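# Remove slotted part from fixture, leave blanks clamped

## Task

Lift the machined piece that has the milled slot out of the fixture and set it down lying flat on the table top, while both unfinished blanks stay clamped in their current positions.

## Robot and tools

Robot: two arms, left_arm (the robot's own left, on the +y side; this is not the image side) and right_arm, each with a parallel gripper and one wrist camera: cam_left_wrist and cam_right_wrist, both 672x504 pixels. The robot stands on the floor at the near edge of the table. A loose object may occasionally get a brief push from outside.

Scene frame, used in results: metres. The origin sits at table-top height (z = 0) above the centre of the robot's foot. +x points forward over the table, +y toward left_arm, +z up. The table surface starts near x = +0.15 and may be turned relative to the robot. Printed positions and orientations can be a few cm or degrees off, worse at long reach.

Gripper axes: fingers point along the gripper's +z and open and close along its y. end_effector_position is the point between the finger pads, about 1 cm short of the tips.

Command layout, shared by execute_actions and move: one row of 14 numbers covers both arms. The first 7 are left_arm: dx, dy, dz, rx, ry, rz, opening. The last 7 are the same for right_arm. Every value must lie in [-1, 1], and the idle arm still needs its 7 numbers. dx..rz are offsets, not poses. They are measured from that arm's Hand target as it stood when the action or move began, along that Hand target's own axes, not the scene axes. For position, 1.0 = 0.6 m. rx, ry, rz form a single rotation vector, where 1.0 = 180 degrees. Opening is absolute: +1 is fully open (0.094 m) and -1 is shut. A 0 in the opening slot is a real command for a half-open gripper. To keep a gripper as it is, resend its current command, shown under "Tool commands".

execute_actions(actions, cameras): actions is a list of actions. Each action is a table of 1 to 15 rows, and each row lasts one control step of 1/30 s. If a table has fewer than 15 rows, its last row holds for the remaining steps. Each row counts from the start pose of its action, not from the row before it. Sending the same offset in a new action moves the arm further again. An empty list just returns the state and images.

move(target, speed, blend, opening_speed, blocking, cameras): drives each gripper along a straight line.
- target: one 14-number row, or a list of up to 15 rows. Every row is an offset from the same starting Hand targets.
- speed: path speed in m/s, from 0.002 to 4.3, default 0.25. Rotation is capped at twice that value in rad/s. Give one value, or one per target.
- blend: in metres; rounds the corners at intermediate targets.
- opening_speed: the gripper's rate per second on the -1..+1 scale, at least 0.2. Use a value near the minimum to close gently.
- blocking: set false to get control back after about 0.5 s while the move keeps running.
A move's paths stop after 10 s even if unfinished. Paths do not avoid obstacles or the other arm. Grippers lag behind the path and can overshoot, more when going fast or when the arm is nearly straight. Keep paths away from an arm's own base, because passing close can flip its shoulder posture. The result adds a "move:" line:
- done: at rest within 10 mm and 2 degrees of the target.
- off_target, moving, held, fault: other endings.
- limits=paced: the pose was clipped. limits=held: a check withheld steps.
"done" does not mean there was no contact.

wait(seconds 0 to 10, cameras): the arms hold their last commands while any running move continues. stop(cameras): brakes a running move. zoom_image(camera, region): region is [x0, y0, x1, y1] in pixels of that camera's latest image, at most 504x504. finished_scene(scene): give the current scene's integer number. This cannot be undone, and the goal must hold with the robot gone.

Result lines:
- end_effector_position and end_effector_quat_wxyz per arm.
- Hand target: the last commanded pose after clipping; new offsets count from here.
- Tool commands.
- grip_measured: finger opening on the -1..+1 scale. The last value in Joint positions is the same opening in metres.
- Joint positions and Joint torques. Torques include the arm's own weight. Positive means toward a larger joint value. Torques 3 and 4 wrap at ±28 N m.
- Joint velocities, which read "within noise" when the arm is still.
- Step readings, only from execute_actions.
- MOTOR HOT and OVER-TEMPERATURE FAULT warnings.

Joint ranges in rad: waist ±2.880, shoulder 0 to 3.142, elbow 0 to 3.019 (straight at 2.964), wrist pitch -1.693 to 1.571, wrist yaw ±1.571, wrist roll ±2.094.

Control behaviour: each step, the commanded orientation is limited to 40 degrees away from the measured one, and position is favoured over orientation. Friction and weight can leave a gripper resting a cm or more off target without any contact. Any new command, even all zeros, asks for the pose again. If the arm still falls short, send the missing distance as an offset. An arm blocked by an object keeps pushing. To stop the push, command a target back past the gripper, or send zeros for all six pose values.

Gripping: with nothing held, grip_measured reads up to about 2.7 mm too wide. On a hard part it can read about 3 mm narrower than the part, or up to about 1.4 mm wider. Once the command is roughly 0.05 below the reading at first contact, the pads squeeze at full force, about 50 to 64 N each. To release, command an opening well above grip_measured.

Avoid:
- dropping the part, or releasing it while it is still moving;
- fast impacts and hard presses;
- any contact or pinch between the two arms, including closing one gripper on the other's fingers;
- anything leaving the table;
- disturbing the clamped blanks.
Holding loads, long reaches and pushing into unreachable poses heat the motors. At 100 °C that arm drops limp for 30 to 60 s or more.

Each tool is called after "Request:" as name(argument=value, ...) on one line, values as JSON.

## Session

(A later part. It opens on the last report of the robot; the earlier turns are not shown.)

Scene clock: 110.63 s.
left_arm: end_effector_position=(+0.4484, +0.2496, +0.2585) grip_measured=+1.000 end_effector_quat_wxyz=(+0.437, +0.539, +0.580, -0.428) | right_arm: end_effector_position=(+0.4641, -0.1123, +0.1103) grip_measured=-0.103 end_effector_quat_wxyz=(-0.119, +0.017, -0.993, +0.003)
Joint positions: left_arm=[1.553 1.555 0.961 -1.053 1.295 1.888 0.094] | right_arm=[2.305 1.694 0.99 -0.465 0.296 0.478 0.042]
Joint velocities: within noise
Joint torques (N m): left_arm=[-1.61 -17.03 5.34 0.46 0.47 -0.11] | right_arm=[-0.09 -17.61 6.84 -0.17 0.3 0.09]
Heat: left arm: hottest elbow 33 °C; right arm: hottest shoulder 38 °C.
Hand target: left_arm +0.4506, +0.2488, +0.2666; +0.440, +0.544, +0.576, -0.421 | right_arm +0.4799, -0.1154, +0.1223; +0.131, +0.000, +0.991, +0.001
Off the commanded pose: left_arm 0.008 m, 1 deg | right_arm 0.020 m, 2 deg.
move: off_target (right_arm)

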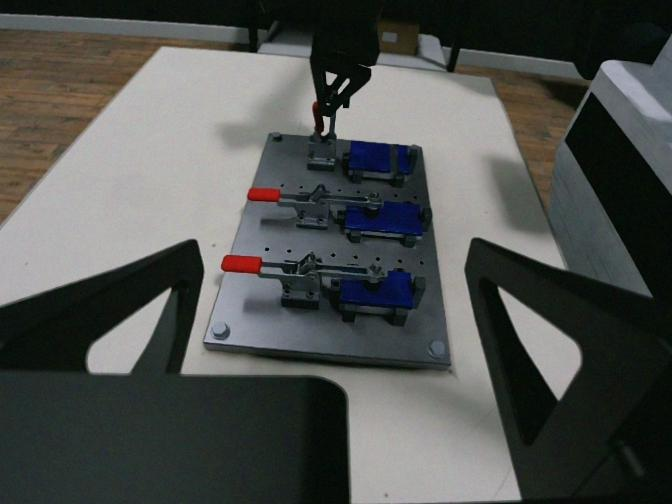

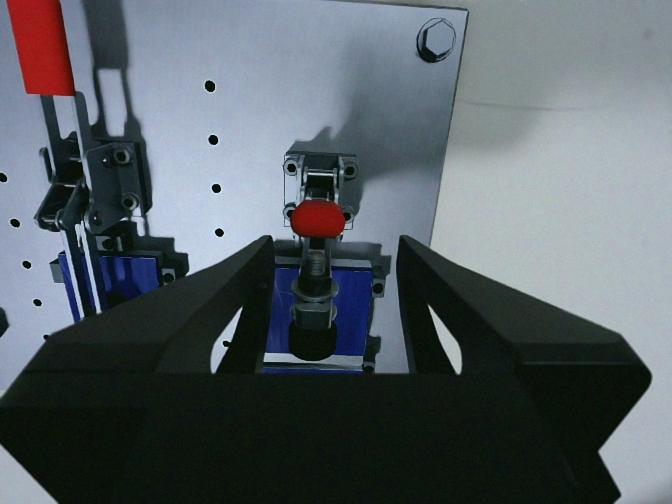

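Request:
move(target=[0,0,0,0,0,0,1,-0.043,0,-0.17,0,0,0,0.3], speed=0.12)

Request:
zoom_image(camera="cam_left_wrist", region=[250, 20, 450, 200])

Scene clock: 113.07 s.
left_arm: end_effector_position=(+0.4484, +0.2496, +0.2585) grip_measured=+1.000 end_effector_quat_wxyz=(+0.436, +0.539, +0.580, -0.428) | right_arm: end_effector_position=(+0.4674, -0.1275, +0.2105) grip_measured=+0.298 end_effector_quat_wxyz=(-0.116, +0.005, -0.993, +0.011)
Joint positions: left_arm=[1.553 1.555 0.961 -1.053 1.295 1.888 0.094] | right_arm=[2.316 1.495 1.053 -0.745 0.312 0.516 0.061]
Joint velocities: within noise
Joint torques (N m): left_arm=[-1.67 -16.97 5.34 0.47 0.48 -0.1] | right_arm=[2.02 -15.85 9.14 -0.28 0.31 0.1]
Heat: left arm: hottest elbow 33 °C; right arm: hottest shoulder 38 °C.
Hand target: left_arm +0.4506, +0.2488, +0.2666; +0.440, +0.544, +0.577, -0.421 | right_arm +0.4783, -0.1155, +0.2276; +0.131, +0.000, +0.991, +0.001
Off the commanded pose: left_arm 0.008 m, 1 deg | right_arm 0.024 m, 2 deg.
move: off_target (right_arm)

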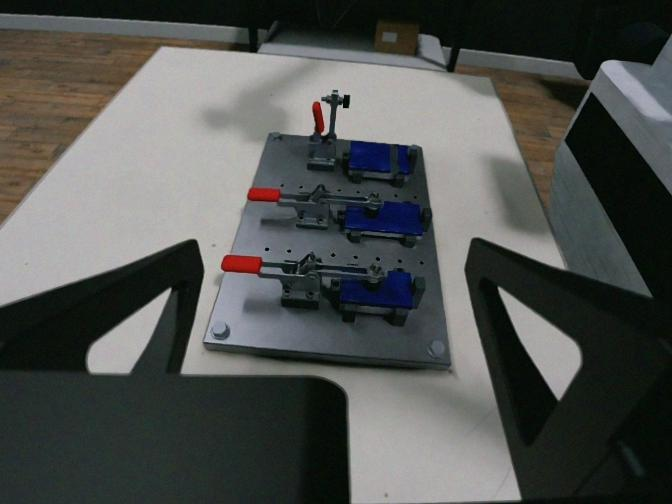

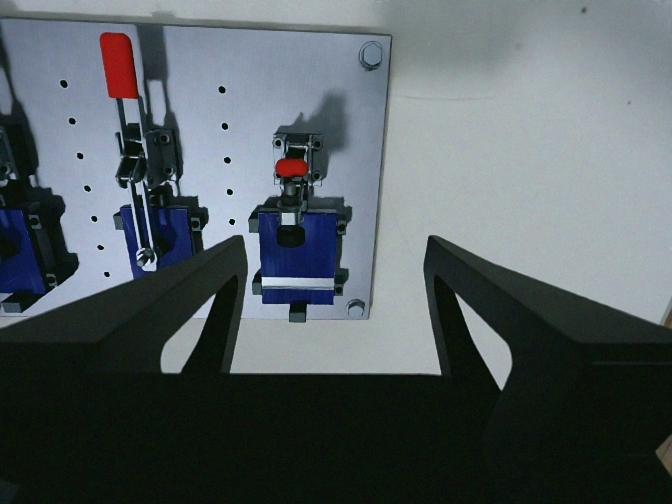

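Scaled by 2.520.

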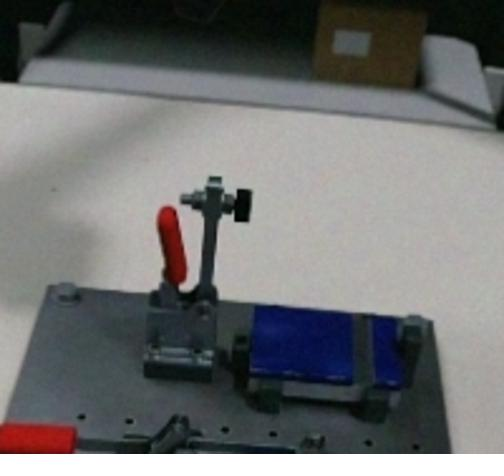

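Request:
move(target=[[0,0,0,0,0,0,1,0.149,0.05,-0.023,0,-0.128,0,1],[0,0,0,0,0,0,1,0.19,0.05,0.13,0,-0.128,0,1]], speed=0.15)

Request:
zoom_image(camera="cam_left_wrist", region=[250, 20, 450, 200])

Scene clock: 120.67 s.
left_arm: end_effector_position=(+0.4484, +0.2496, +0.2585) grip_measured=+1.000 end_effector_quat_wxyz=(+0.436, +0.539, +0.580, -0.428) | right_arm: end_effector_position=(+0.3864, -0.0789, +0.1338) grip_measured=+0.998 end_effector_quat_wxyz=(-0.331, -0.002, -0.944, -0.011)
Joint positions: left_arm=[1.553 1.555 0.961 -1.053 1.295 1.888 0.094] | right_arm=[2.576 1.608 0.642 0.111 0.651 0.585 0.094]
Joint velocities: within noise
Joint torques (N m): left_arm=[-1.61 -16.91 5.35 0.46 0.47 -0.11] | right_arm=[-0.15 -10.46 4.38 1.29 0.31 -0.16]
Heat: left arm: hottest elbow 33 °C; right arm: hottest shoulder 38 °C.
Hand target: left_arm +0.4506, +0.2488, +0.2666; +0.440, +0.544, +0.577, -0.421 | right_arm +0.3884, -0.0853, +0.1227; +0.326, +0.000, +0.945, +0.001
Off the commanded pose: left_arm 0.008 m, 1 deg | right_arm 0.013 m, 1 deg.
move: off_target (right_arm)

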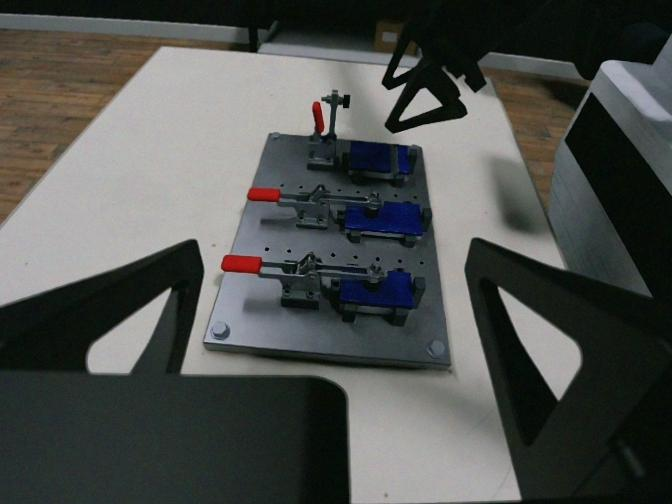

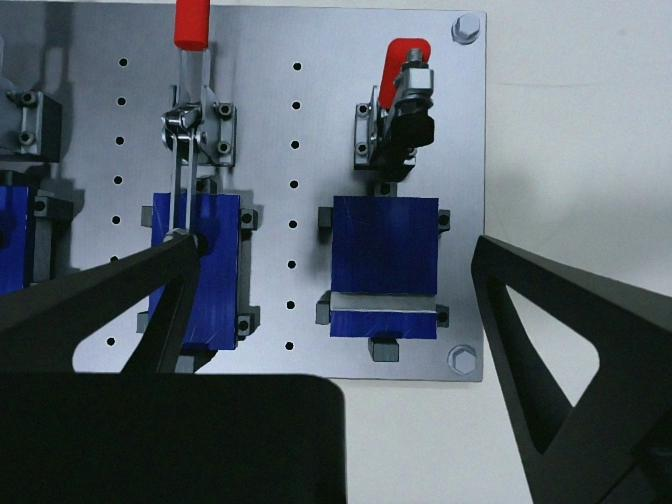

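Scaled by 2.520.

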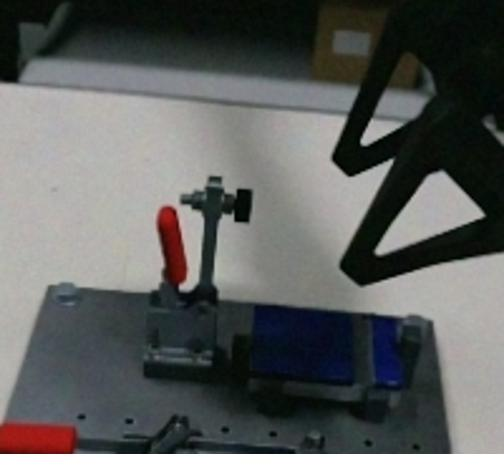

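Request:
move(target=[0,0,0,0,0,0,1,0.059,-0.05,0.058,0,0,0,1], speed=0.1)

Request:
zoom_image(camera="cam_left_wrist", region=[250, 20, 450, 200])

Scene clock: 124.33 s.
left_arm: end_effector_position=(+0.4484, +0.2496, +0.2585) grip_measured=+1.000 end_effector_quat_wxyz=(+0.436, +0.539, +0.580, -0.428) | right_arm: end_effector_position=(+0.3832, -0.1066, +0.0852) grip_measured=+0.998 end_effector_quat_wxyz=(-0.333, -0.003, -0.943, -0.012)
Joint positions: left_arm=[1.553 1.555 0.961 -1.053 1.295 1.888 0.094] | right_arm=[2.502 1.735 0.574 0.351 0.602 0.518 0.094]
Joint velocities: within noise
Joint torques (N m): left_arm=[-1.55 -16.79 5.34 0.47 0.47 -0.11] | right_arm=[-0.21 -10.46 2.74 1.29 0.28 -0.14]
Heat: left arm: hottest elbow 33 °C; right arm: hottest shoulder 38 °C.
Hand target: left_arm +0.4506, +0.2488, +0.2666; +0.440, +0.544, +0.577, -0.421 | right_arm +0.3820, -0.1154, +0.0734; +0.326, +0.000, +0.945, +0.001
Off the commanded pose: left_arm 0.008 m, 1 deg | right_arm 0.015 m, 2 deg.
move: off_target (right_arm)

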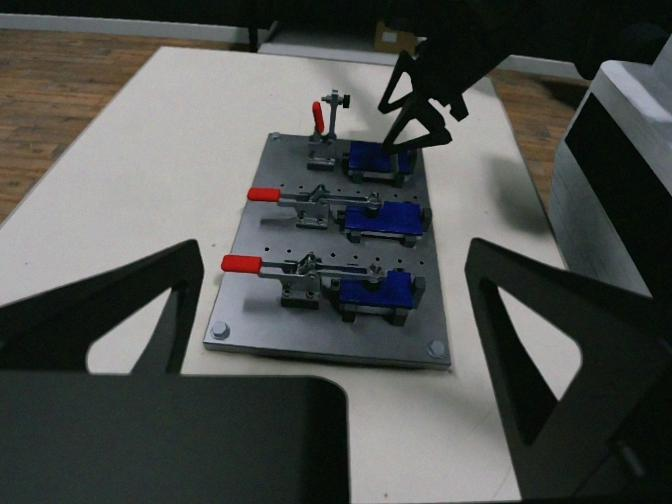

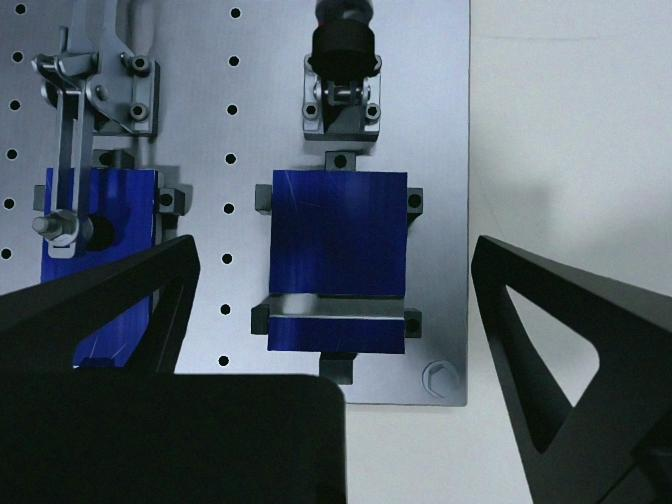

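Scaled by 2.520.

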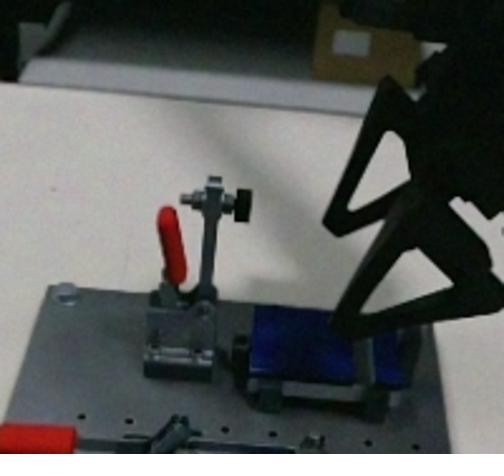

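Request:
move(target=[0,0,0,0,0,0,1,0.0456,0,0.0447,0,-0.044,0,1], speed=0.08)

Request:
zoom_image(camera="cam_left_wrist", region=[250, 20, 450, 200])

Scene clock: 129.47 s.
left_arm: end_effector_position=(+0.4484, +0.2496, +0.2585) grip_measured=+1.000 end_effector_quat_wxyz=(+0.436, +0.539, +0.580, -0.428) | right_arm: end_effector_position=(+0.3820, -0.1094, +0.0457) grip_measured=+0.998 end_effector_quat_wxyz=(-0.396, -0.008, -0.918, -0.011)
Joint positions: left_arm=[1.553 1.555 0.961 -1.053 1.295 1.888 0.094] | right_arm=[2.502 1.966 0.552 0.752 0.669 0.436 0.094]
Joint velocities: within noise
Joint torques (N m): left_arm=[-1.61 -16.91 5.35 0.44 0.48 -0.11] | right_arm=[0.91 -11.05 1.05 1.5 0.4 -0.13]
Heat: left arm: hottest elbow 33 °C; right arm: hottest shoulder 38 °C.
Hand target: left_arm +0.4506, +0.2488, +0.2666; +0.440, +0.544, +0.577, -0.421 | right_arm +0.3771, -0.1152, +0.0355; +0.391, +0.000, +0.921, +0.001
Off the commanded pose: left_arm 0.008 m, 1 deg | right_arm 0.013 m, 2 deg.
move: off_target (right_arm)

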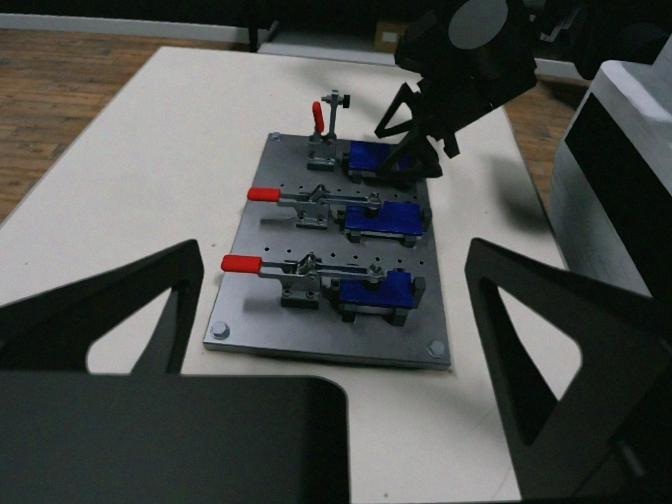

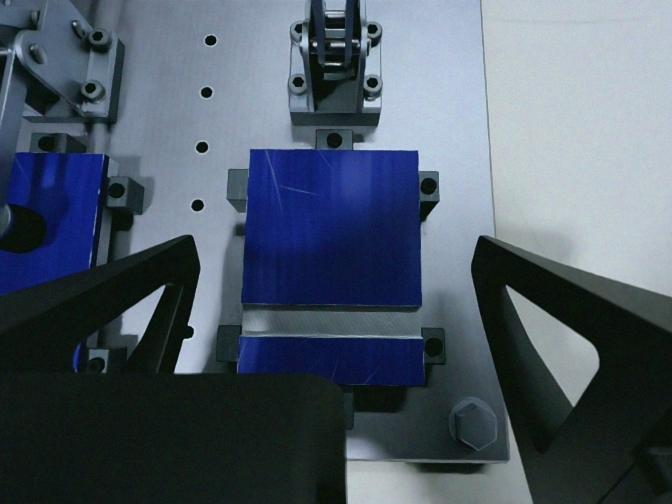

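Scaled by 2.520.

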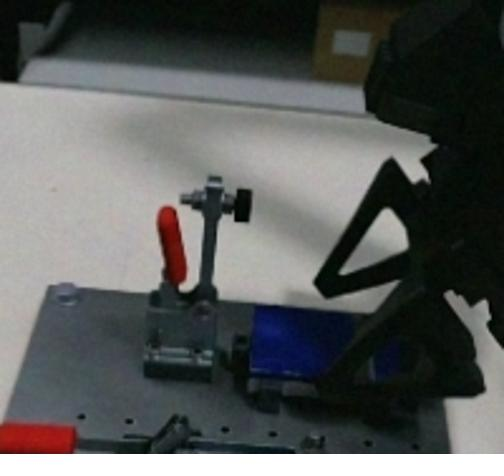

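Request:
move(target=[0,0,0,0,0,0,1,0.021,0,0.0125,0,0,0,1], speed=0.06)

Request:
zoom_image(camera="cam_left_wrist", region=[300, 100, 450, 200])

Scene clock: 133.80 s.
left_arm: end_effector_position=(+0.4484, +0.2496, +0.2585) grip_measured=+1.000 end_effector_quat_wxyz=(+0.436, +0.539, +0.580, -0.428) | right_arm: end_effector_position=(+0.3746, -0.1120, +0.0303) grip_measured=+0.998 end_effector_quat_wxyz=(-0.393, -0.005, -0.919, -0.008)
Joint positions: left_arm=[1.553 1.555 0.961 -1.053 1.295 1.888 0.094] | right_arm=[2.502 2.024 0.552 0.801 0.669 0.434 0.094]
Joint velocities: within noise
Joint torques (N m): left_arm=[-1.67 -16.79 5.37 0.46 0.48 -0.11] | right_arm=[0.85 -11.05 1.31 1.51 0.34 -0.14]
Heat: left arm: hottest elbow 32 °C; right arm: hottest shoulder 38 °C.
Hand target: left_arm +0.4506, +0.2488, +0.2666; +0.440, +0.544, +0.577, -0.421 | right_arm +0.3737, -0.1152, +0.0212; +0.391, +0.000, +0.921, +0.001
Off the commanded pose: left_arm 0.008 m, 1 deg | right_arm 0.010 m, 1 deg.
move: done

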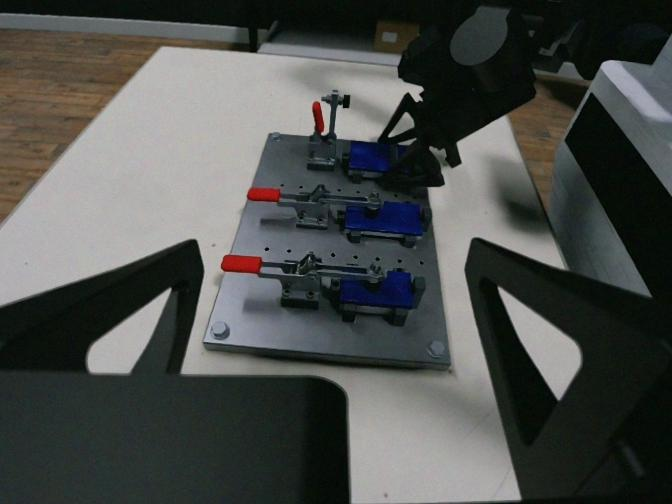

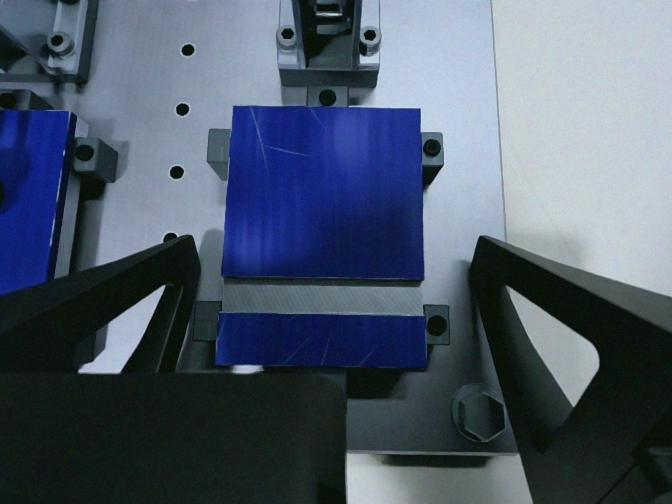

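Scaled by 3.360.

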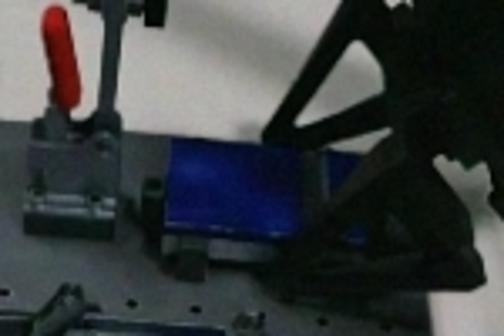

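Request:
move(target=[0,0,0,0,0,0,1,-0.008,0.009,0.008,0,0,0,1], speed=0.05)

Scene clock: 137.50 s.
left_arm: end_effector_position=(+0.4484, +0.2496, +0.2585) grip_measured=+1.000 end_effector_quat_wxyz=(+0.436, +0.539, +0.580, -0.428) | right_arm: end_effector_position=(+0.3821, -0.1056, +0.0326) grip_measured=+0.998 end_effector_quat_wxyz=(-0.399, -0.008, -0.917, -0.013)
Joint positions: left_arm=[1.553 1.555 0.961 -1.053 1.295 1.888 0.094] | right_arm=[2.502 2.024 0.571 0.801 0.669 0.432 0.094]
Joint velocities: within noise
Joint torques (N m): left_arm=[-1.73 -16.85 5.35 0.46 0.48 -0.1] | right_arm=[0.73 -11.52 1.65 0.61 0.28 -0.13]
Heat: left arm: hottest elbow 32 °C; right arm: hottest shoulder 38 °C.
Hand target: left_arm +0.4506, +0.2488, +0.2666; +0.440, +0.544, +0.577, -0.421 | right_arm +0.3804, -0.1099, +0.0213; +0.391, +0.000, +0.921, +0.001
Off the commanded pose: left_arm 0.008 m, 1 deg | right_arm 0.012 m, 2 deg.
move: off_target (right_arm)

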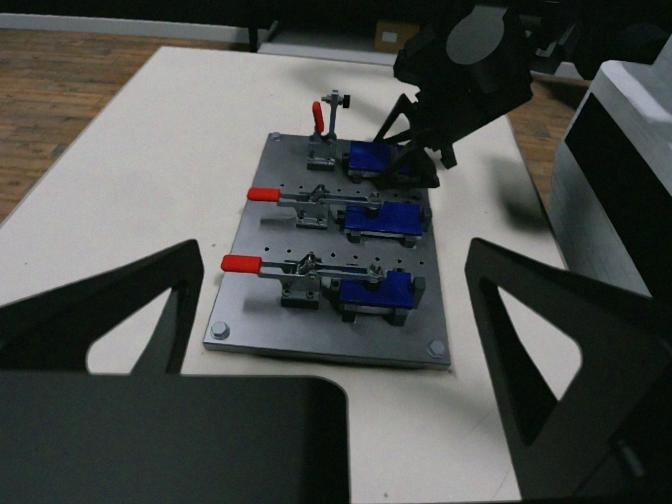

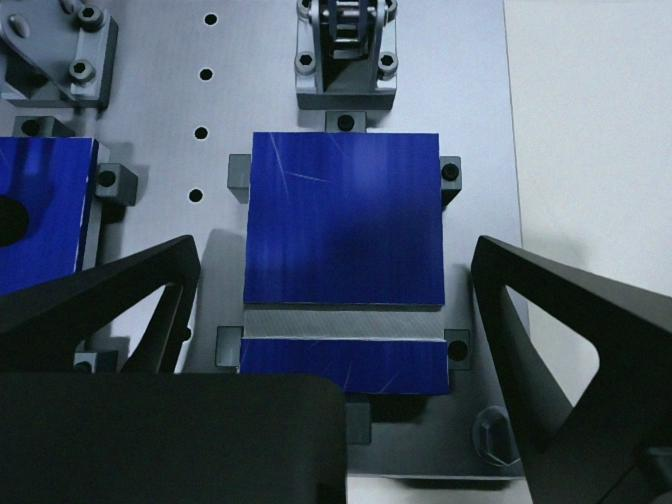

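Request:
move(target=[0,0,0,0,0,0,1,0,-0.005,0.002,0,0,0,0.5], speed=0.05, opening_speed=0.4)

Scene clock: 139.80 s.
left_arm: end_effector_position=(+0.4484, +0.2496, +0.2585) grip_measured=+1.000 end_effector_quat_wxyz=(+0.436, +0.539, +0.580, -0.428) | right_arm: end_effector_position=(+0.3829, -0.1065, +0.0319) grip_measured=+0.568 end_effector_quat_wxyz=(-0.399, -0.006, -0.917, -0.012)
Joint positions: left_arm=[1.553 1.555 0.961 -1.053 1.295 1.888 0.094] | right_arm=[2.498 2.024 0.571 0.801 0.665 0.426 0.074]
Joint velocities: within noise
Joint torques (N m): left_arm=[-1.67 -16.91 5.34 0.46 0.48 -0.11] | right_arm=[0.44 -11.4 1.37 0.98 0.21 -0.14]
Heat: left arm: hottest elbow 32 °C; right arm: hottest shoulder 38 °C.
Hand target: left_arm +0.4506, +0.2488, +0.2666; +0.440, +0.544, +0.577, -0.421 | right_arm +0.3815, -0.1129, +0.0205; +0.391, +0.000, +0.920, +0.001
Off the commanded pose: left_arm 0.008 m, 1 deg | right_arm 0.013 m, 2 deg.
move: off_target (right_arm)

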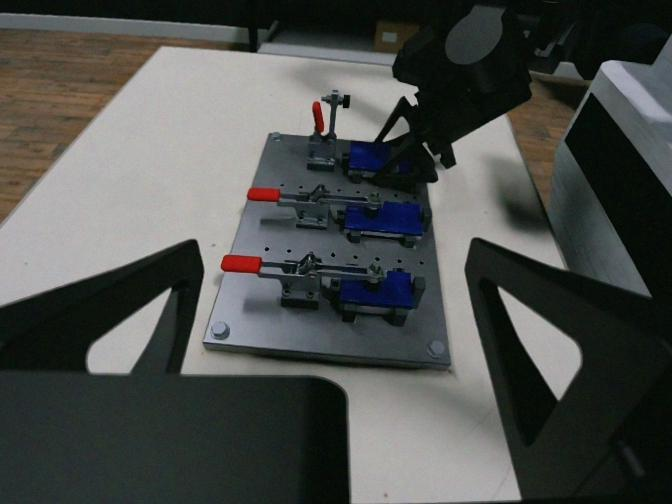

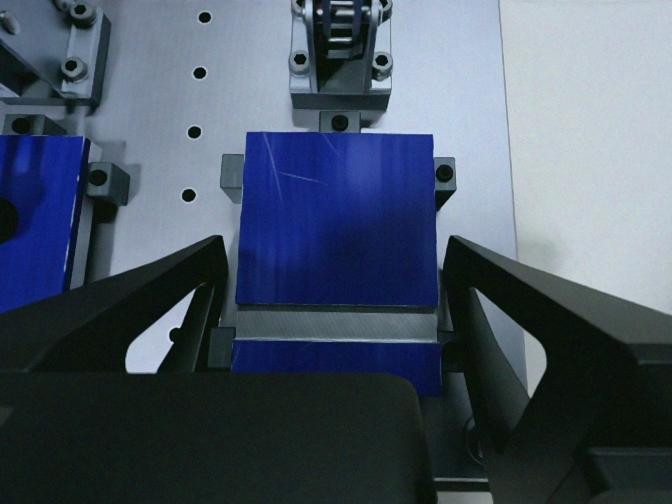

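Request:
zoom_image(camera="cam_right_wrist", region=[400, 200, 520, 400])

Request:
zoom_image(camera="cam_right_wrist", region=[170, 200, 290, 400])

Scaled by 2.520.

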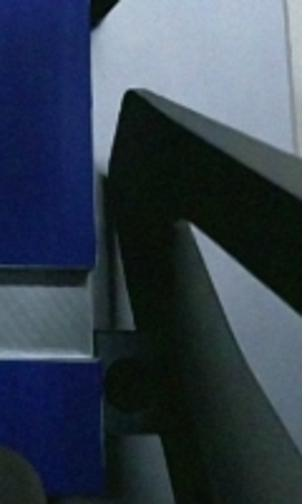

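Scaled by 2.520.

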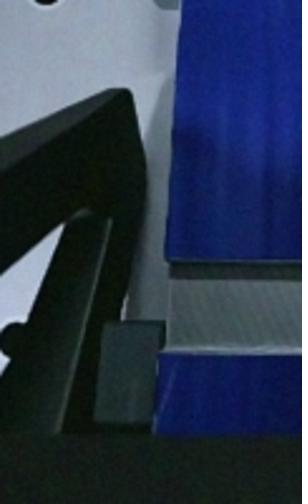

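Request:
zoom_image(camera="cam_left_wrist", region=[340, 120, 450, 200])

Request:
zoom_image(camera="cam_right_wrist", region=[180, 100, 480, 400])

Scaled by 4.582.

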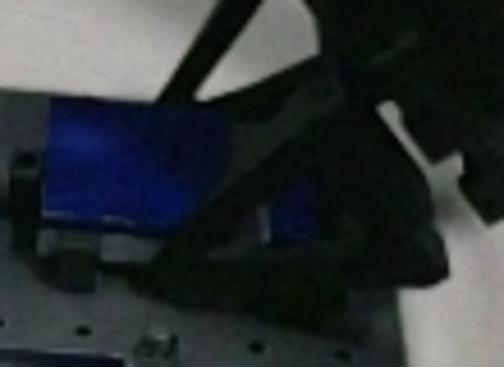

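Scaled by 1.680.

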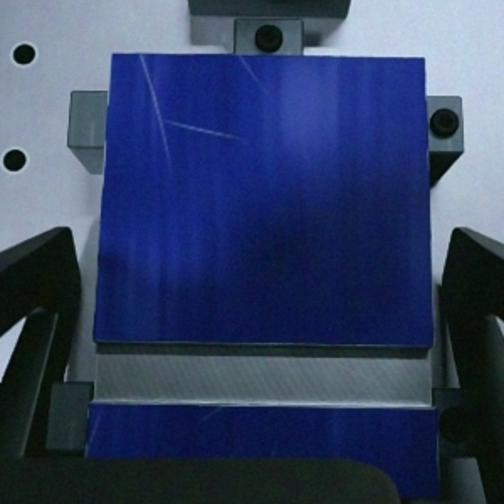

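Request:
move(target=[0,0,0,0,0,0,1,0,0,0,0,0,0,0.42], speed=0.05, opening_speed=0.4)

Request:
zoom_image(camera="cam_right_wrist", region=[180, 100, 480, 400])

Scene clock: 156.83 s.
left_arm: end_effector_position=(+0.4484, +0.2496, +0.2585) grip_measured=+1.000 end_effector_quat_wxyz=(+0.436, +0.539, +0.580, -0.428) | right_arm: end_effector_position=(+0.3829, -0.1065, +0.0319) grip_measured=+0.566 end_effector_quat_wxyz=(-0.399, -0.006, -0.917, -0.012)
Joint positions: left_arm=[1.553 1.555 0.961 -1.053 1.295 1.888 0.094] | right_arm=[2.498 2.024 0.571 0.801 0.665 0.426 0.074]
Joint velocities: within noise
Joint torques (N m): left_arm=[-1.55 -16.97 5.34 0.46 0.47 -0.11] | right_arm=[0.38 -11.46 1.39 0.98 0.22 -0.14]
Heat: left arm: hottest elbow 32 °C; right arm: hottest shoulder 38 °C.
Hand target: left_arm +0.4506, +0.2488, +0.2666; +0.440, +0.544, +0.577, -0.421 | right_arm +0.3815, -0.1129, +0.0205; +0.391, +0.000, +0.920, +0.001
Off the commanded pose: left_arm 0.008 m, 1 deg | right_arm 0.013 m, 2 deg.
move: off_target (right_arm)

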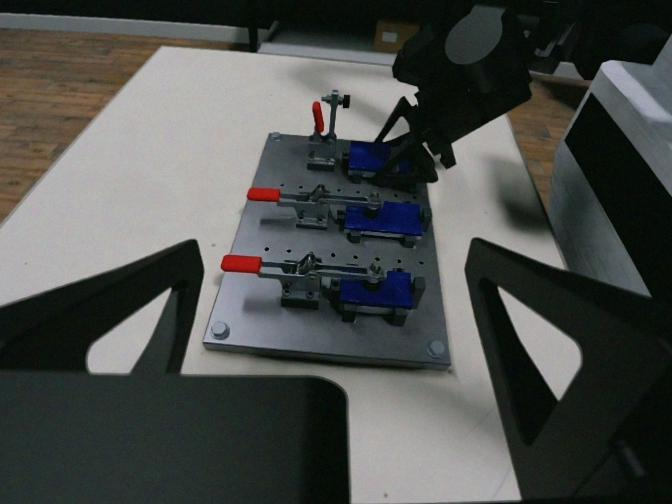

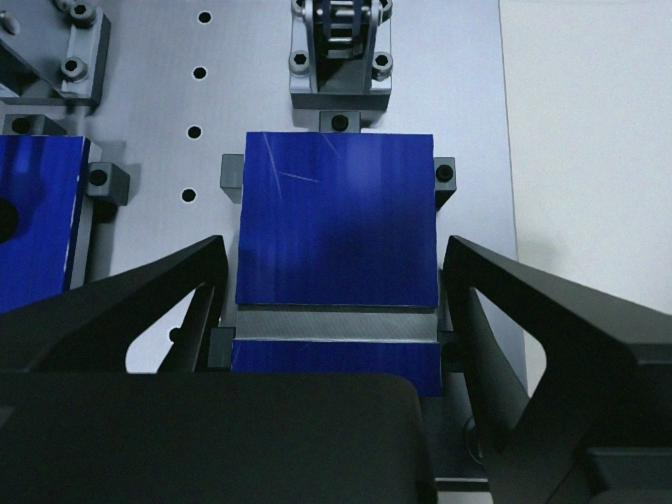

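Scaled by 1.680.

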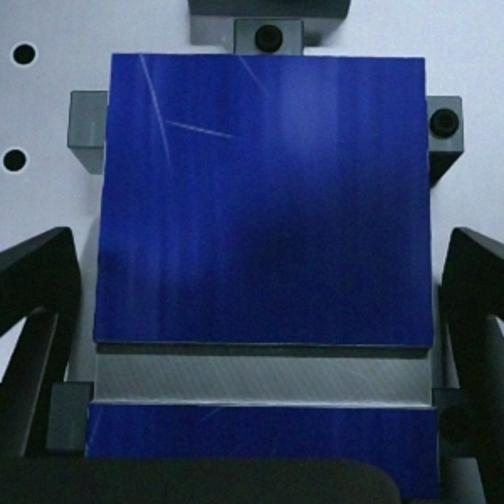

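Request:
move(target=[[0,0,0,0,0,0,1,0,0,0,0,0,0,0.9],[0,0,0,0,0,0,1,-0.0093,-0.002,0.0072,0,0,0,0.9]], speed=0.05)

Scene clock: 168.77 s.
left_arm: end_effector_position=(+0.4484, +0.2496, +0.2585) grip_measured=+1.000 end_effector_quat_wxyz=(+0.436, +0.539, +0.580, -0.428) | right_arm: end_effector_position=(+0.3864, -0.1072, +0.0311) grip_measured=+0.898 end_effector_quat_wxyz=(-0.398, -0.004, -0.917, -0.013)
Joint positions: left_arm=[1.553 1.555 0.961 -1.053 1.295 1.888 0.094] | right_arm=[2.488 2.024 0.575 0.801 0.652 0.415 0.089]
Joint velocities: within noise
Joint torques (N m): left_arm=[-1.61 -16.85 5.35 0.44 0.49 -0.11] | right_arm=[-0.03 -12.1 1.72 0.65 0.26 -0.13]
Heat: left arm: hottest elbow 32 °C; right arm: hottest shoulder 38 °C.
Hand target: left_arm +0.4506, +0.2488, +0.2666; +0.440, +0.544, +0.577, -0.421 | right_arm +0.3885, -0.1141, +0.0215; +0.391, +0.000, +0.920, +0.001
Off the commanded pose: left_arm 0.008 m, 1 deg | right_arm 0.012 m, 2 deg.
move: off_target (right_arm)

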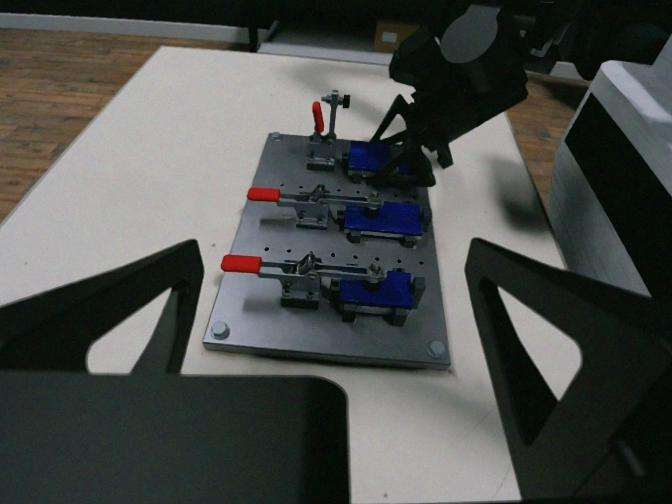

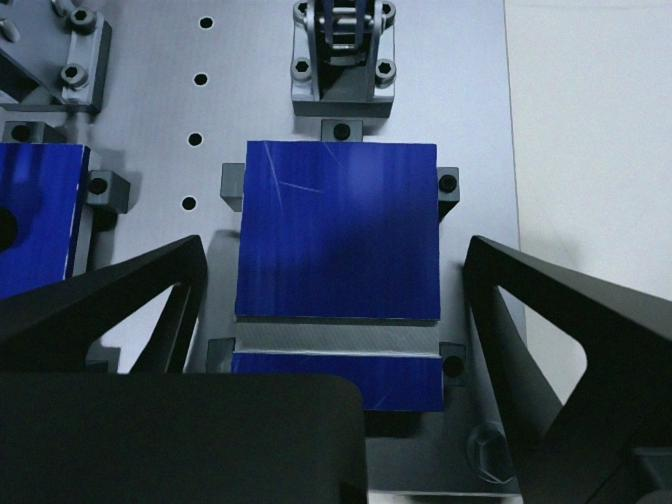

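Request:
move(target=[0,0,0,0,0,0,1,-0.003,-0.002,0.003,0,0,0,0.5], speed=0.05, opening_speed=0.4)

Request:
zoom_image(camera="cam_right_wrist", region=[180, 100, 480, 400])

Scene clock: 171.07 s.
left_arm: end_effector_position=(+0.4484, +0.2496, +0.2585) grip_measured=+1.000 end_effector_quat_wxyz=(+0.436, +0.539, +0.580, -0.428) | right_arm: end_effector_position=(+0.3886, -0.1074, +0.0305) grip_measured=+0.547 end_effector_quat_wxyz=(-0.397, -0.003, -0.918, -0.015)
Joint positions: left_arm=[1.553 1.555 0.961 -1.053 1.295 1.888 0.094] | right_arm=[2.481 2.024 0.578 0.801 0.643 0.409 0.073]
Joint velocities: within noise
Joint torques (N m): left_arm=[-1.61 -16.91 5.37 0.47 0.48 -0.11] | right_arm=[0.09 -12.28 1.68 0.65 0.38 -0.16]
Heat: left arm: hottest elbow 32 °C; right arm: hottest shoulder 38 °C.
Hand target: left_arm +0.4506, +0.2488, +0.2666; +0.440, +0.544, +0.577, -0.421 | right_arm +0.3909, -0.1152, +0.0215; +0.391, +0.000, +0.920, +0.001
Off the commanded pose: left_arm 0.008 m, 1 deg | right_arm 0.012 m, 2 deg.
move: off_target (right_arm)

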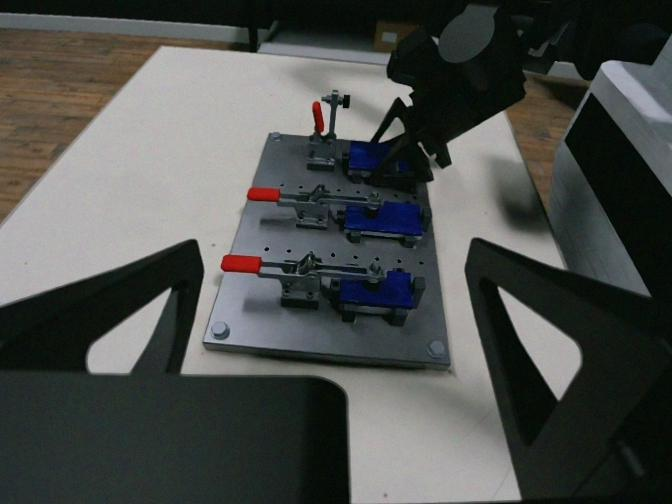

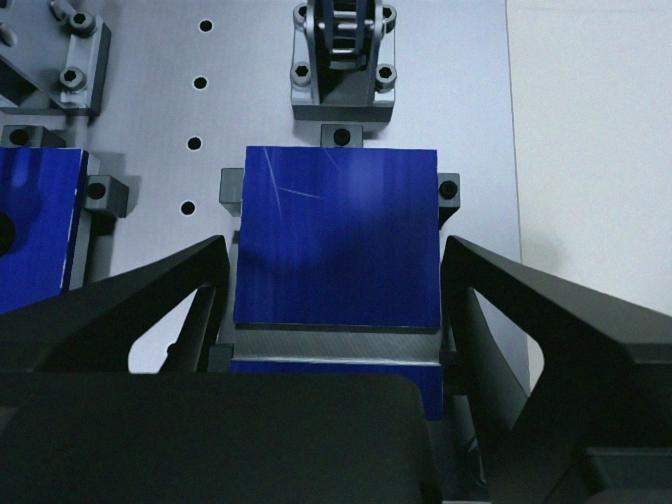

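Scaled by 1.680.

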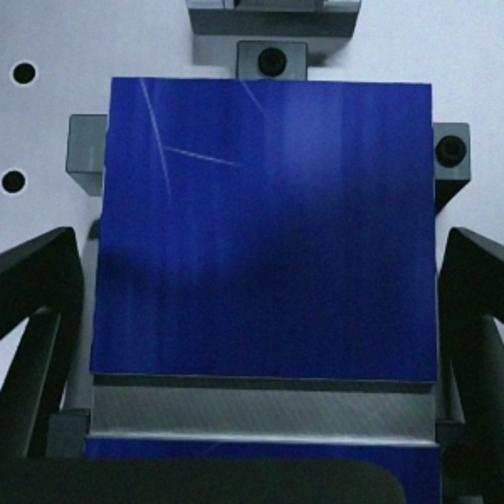

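Request:
move(target=[0,0,0,0,0,0,1,0,-0.006,0,0,0,0,0.40], speed=0.05, opening_speed=0.4, cameras=["cam_right_wrist"])

Request:
zoom_image(camera="cam_right_wrist", region=[180, 100, 480, 400])

Scene clock: 174.63 s.
left_arm: end_effector_position=(+0.4484, +0.2496, +0.2585) grip_measured=+1.000 end_effector_quat_wxyz=(+0.436, +0.539, +0.580, -0.428) | right_arm: end_effector_position=(+0.3887, -0.1076, +0.0304) grip_measured=+0.545 end_effector_quat_wxyz=(-0.397, -0.003, -0.918, -0.015)
Joint positions: left_arm=[1.553 1.555 0.961 -1.053 1.295 1.888 0.094] | right_arm=[2.48 2.024 0.578 0.801 0.642 0.409 0.073]
Joint velocities: within noise
Joint torques (N m): left_arm=[-1.61 -17.03 5.34 0.47 0.48 -0.11] | right_arm=[-0.56 -12.34 1.17 1.01 0.23 -0.2]
Heat: left arm: hottest elbow 32 °C; right arm: hottest shoulder 38 °C.
Hand target: left_arm +0.4506, +0.2488, +0.2666; +0.440, +0.544, +0.577, -0.421 | right_arm +0.3910, -0.1190, +0.0215; +0.391, +0.000, +0.920, +0.001
Off the commanded pose: left_arm 0.008 m, 1 deg | right_arm 0.015 m, 2 deg.
move: off_target (right_arm)
Images, in order (width x height): cam_right_wrist 672x504.

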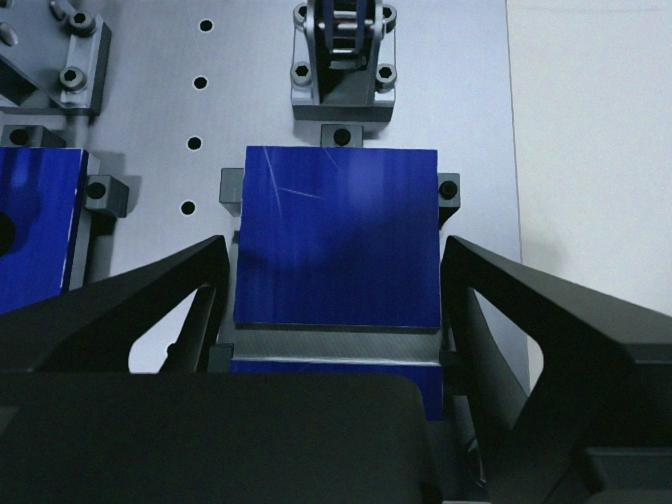

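Scaled by 1.680.

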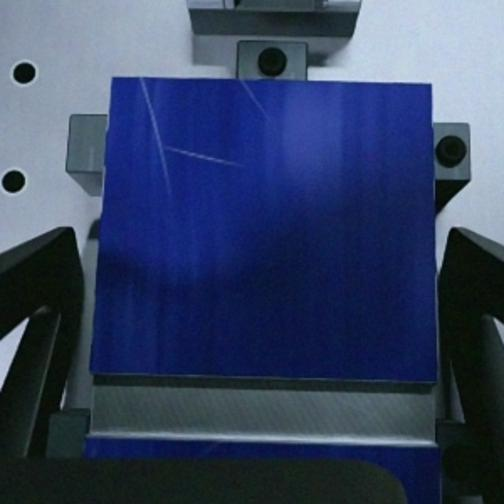

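Request:
move(target=[0,0,0,0,0,0,1,-0.036,0,-0.0347,0,0,0,0.40], speed=0.05)

Request:
zoom_image(camera="cam_left_wrist", region=[300, 60, 450, 200])

Scene clock: 177.07 s.
left_arm: end_effector_position=(+0.4484, +0.2496, +0.2585) grip_measured=+1.000 end_effector_quat_wxyz=(+0.436, +0.539, +0.580, -0.428) | right_arm: end_effector_position=(+0.3842, -0.1106, +0.0295) grip_measured=+0.544 end_effector_quat_wxyz=(-0.376, +0.002, -0.927, -0.009)
Joint positions: left_arm=[1.553 1.555 0.961 -1.053 1.295 1.888 0.094] | right_arm=[2.477 1.995 0.576 0.722 0.627 0.426 0.073]
Joint velocities: within noise
Joint torques (N m): left_arm=[-1.61 -16.91 5.35 0.44 0.49 -0.1] | right_arm=[0.91 -19.02 -0.39 0.58 1.29 -0.24]
Heat: left arm: hottest elbow 32 °C; right arm: hottest shoulder 38 °C.
Hand target: left_arm +0.4506, +0.2488, +0.2666; +0.440, +0.544, +0.577, -0.421 | right_arm +0.3908, -0.1190, +0.0514; +0.391, +0.000, +0.921, +0.001
Off the commanded pose: left_arm 0.008 m, 1 deg | right_arm 0.025 m, 2 deg.
move: off_target (right_arm)

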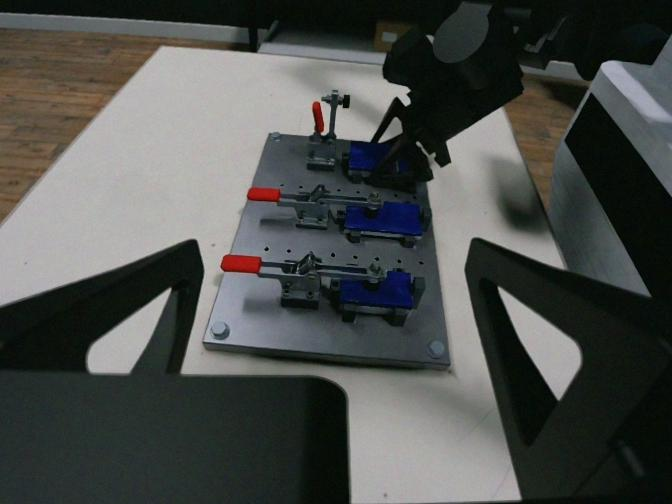

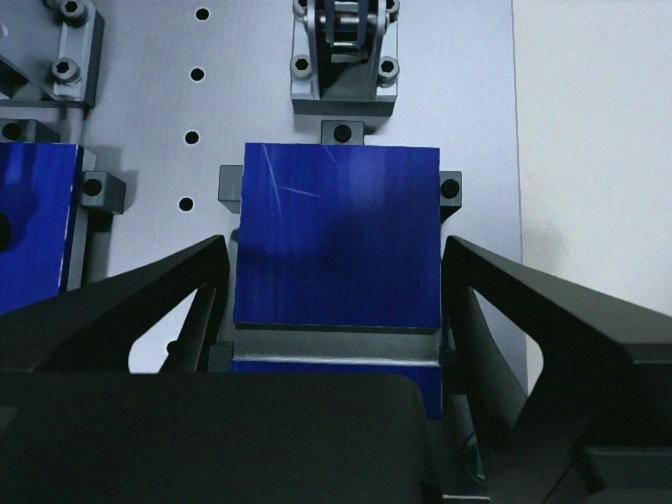

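Scaled by 3.360.

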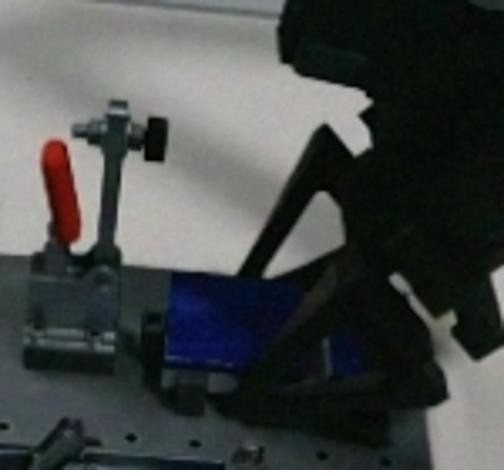

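Request:
move(target=[0,0,0,0,0,0,1,-0.018,0,-0.0174,0,0,0,0.40], speed=0.05)

Request:
zoom_image(camera="cam_left_wrist", region=[300, 60, 450, 200])

Scene clock: 179.07 s.
left_arm: end_effector_position=(+0.4484, +0.2496, +0.2585) grip_measured=+1.000 end_effector_quat_wxyz=(+0.436, +0.539, +0.580, -0.428) | right_arm: end_effector_position=(+0.3840, -0.1107, +0.0304) grip_measured=+0.542 end_effector_quat_wxyz=(-0.367, +0.006, -0.930, -0.004)
Joint positions: left_arm=[1.553 1.555 0.961 -1.053 1.295 1.888 0.094] | right_arm=[2.477 1.978 0.581 0.672 0.625 0.43 0.072]
Joint velocities: within noise
Joint torques (N m): left_arm=[-1.67 -16.97 5.35 0.46 0.48 -0.11] | right_arm=[1.49 -21.6 -1.35 0.96 1.59 -0.22]
Heat: left arm: hottest elbow 32 °C; right arm: hottest shoulder 38 °C.
Hand target: left_arm +0.4506, +0.2488, +0.2666; +0.440, +0.544, +0.577, -0.421 | right_arm +0.3910, -0.1188, +0.0665; +0.391, +0.000, +0.921, +0.001
Off the commanded pose: left_arm 0.008 m, 1 deg | right_arm 0.038 m, 3 deg.
move: off_target (right_arm)

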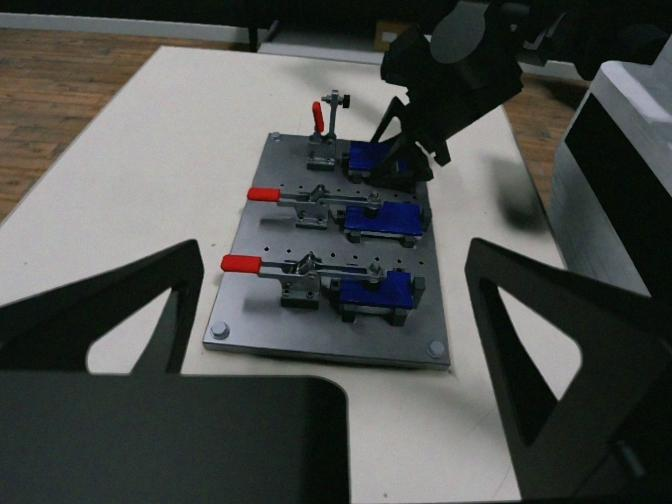

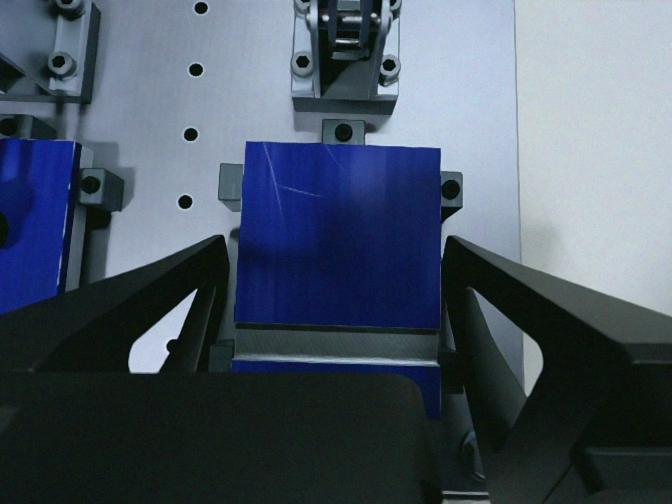

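Scaled by 3.360.

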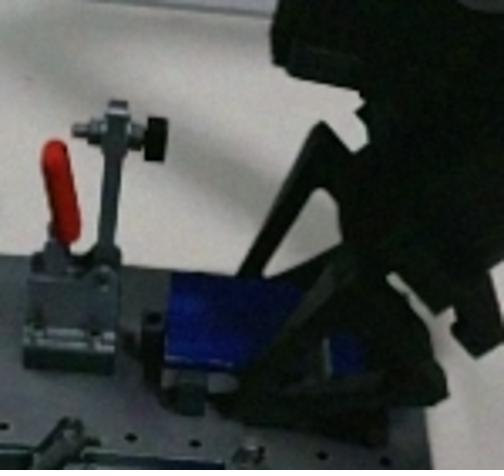

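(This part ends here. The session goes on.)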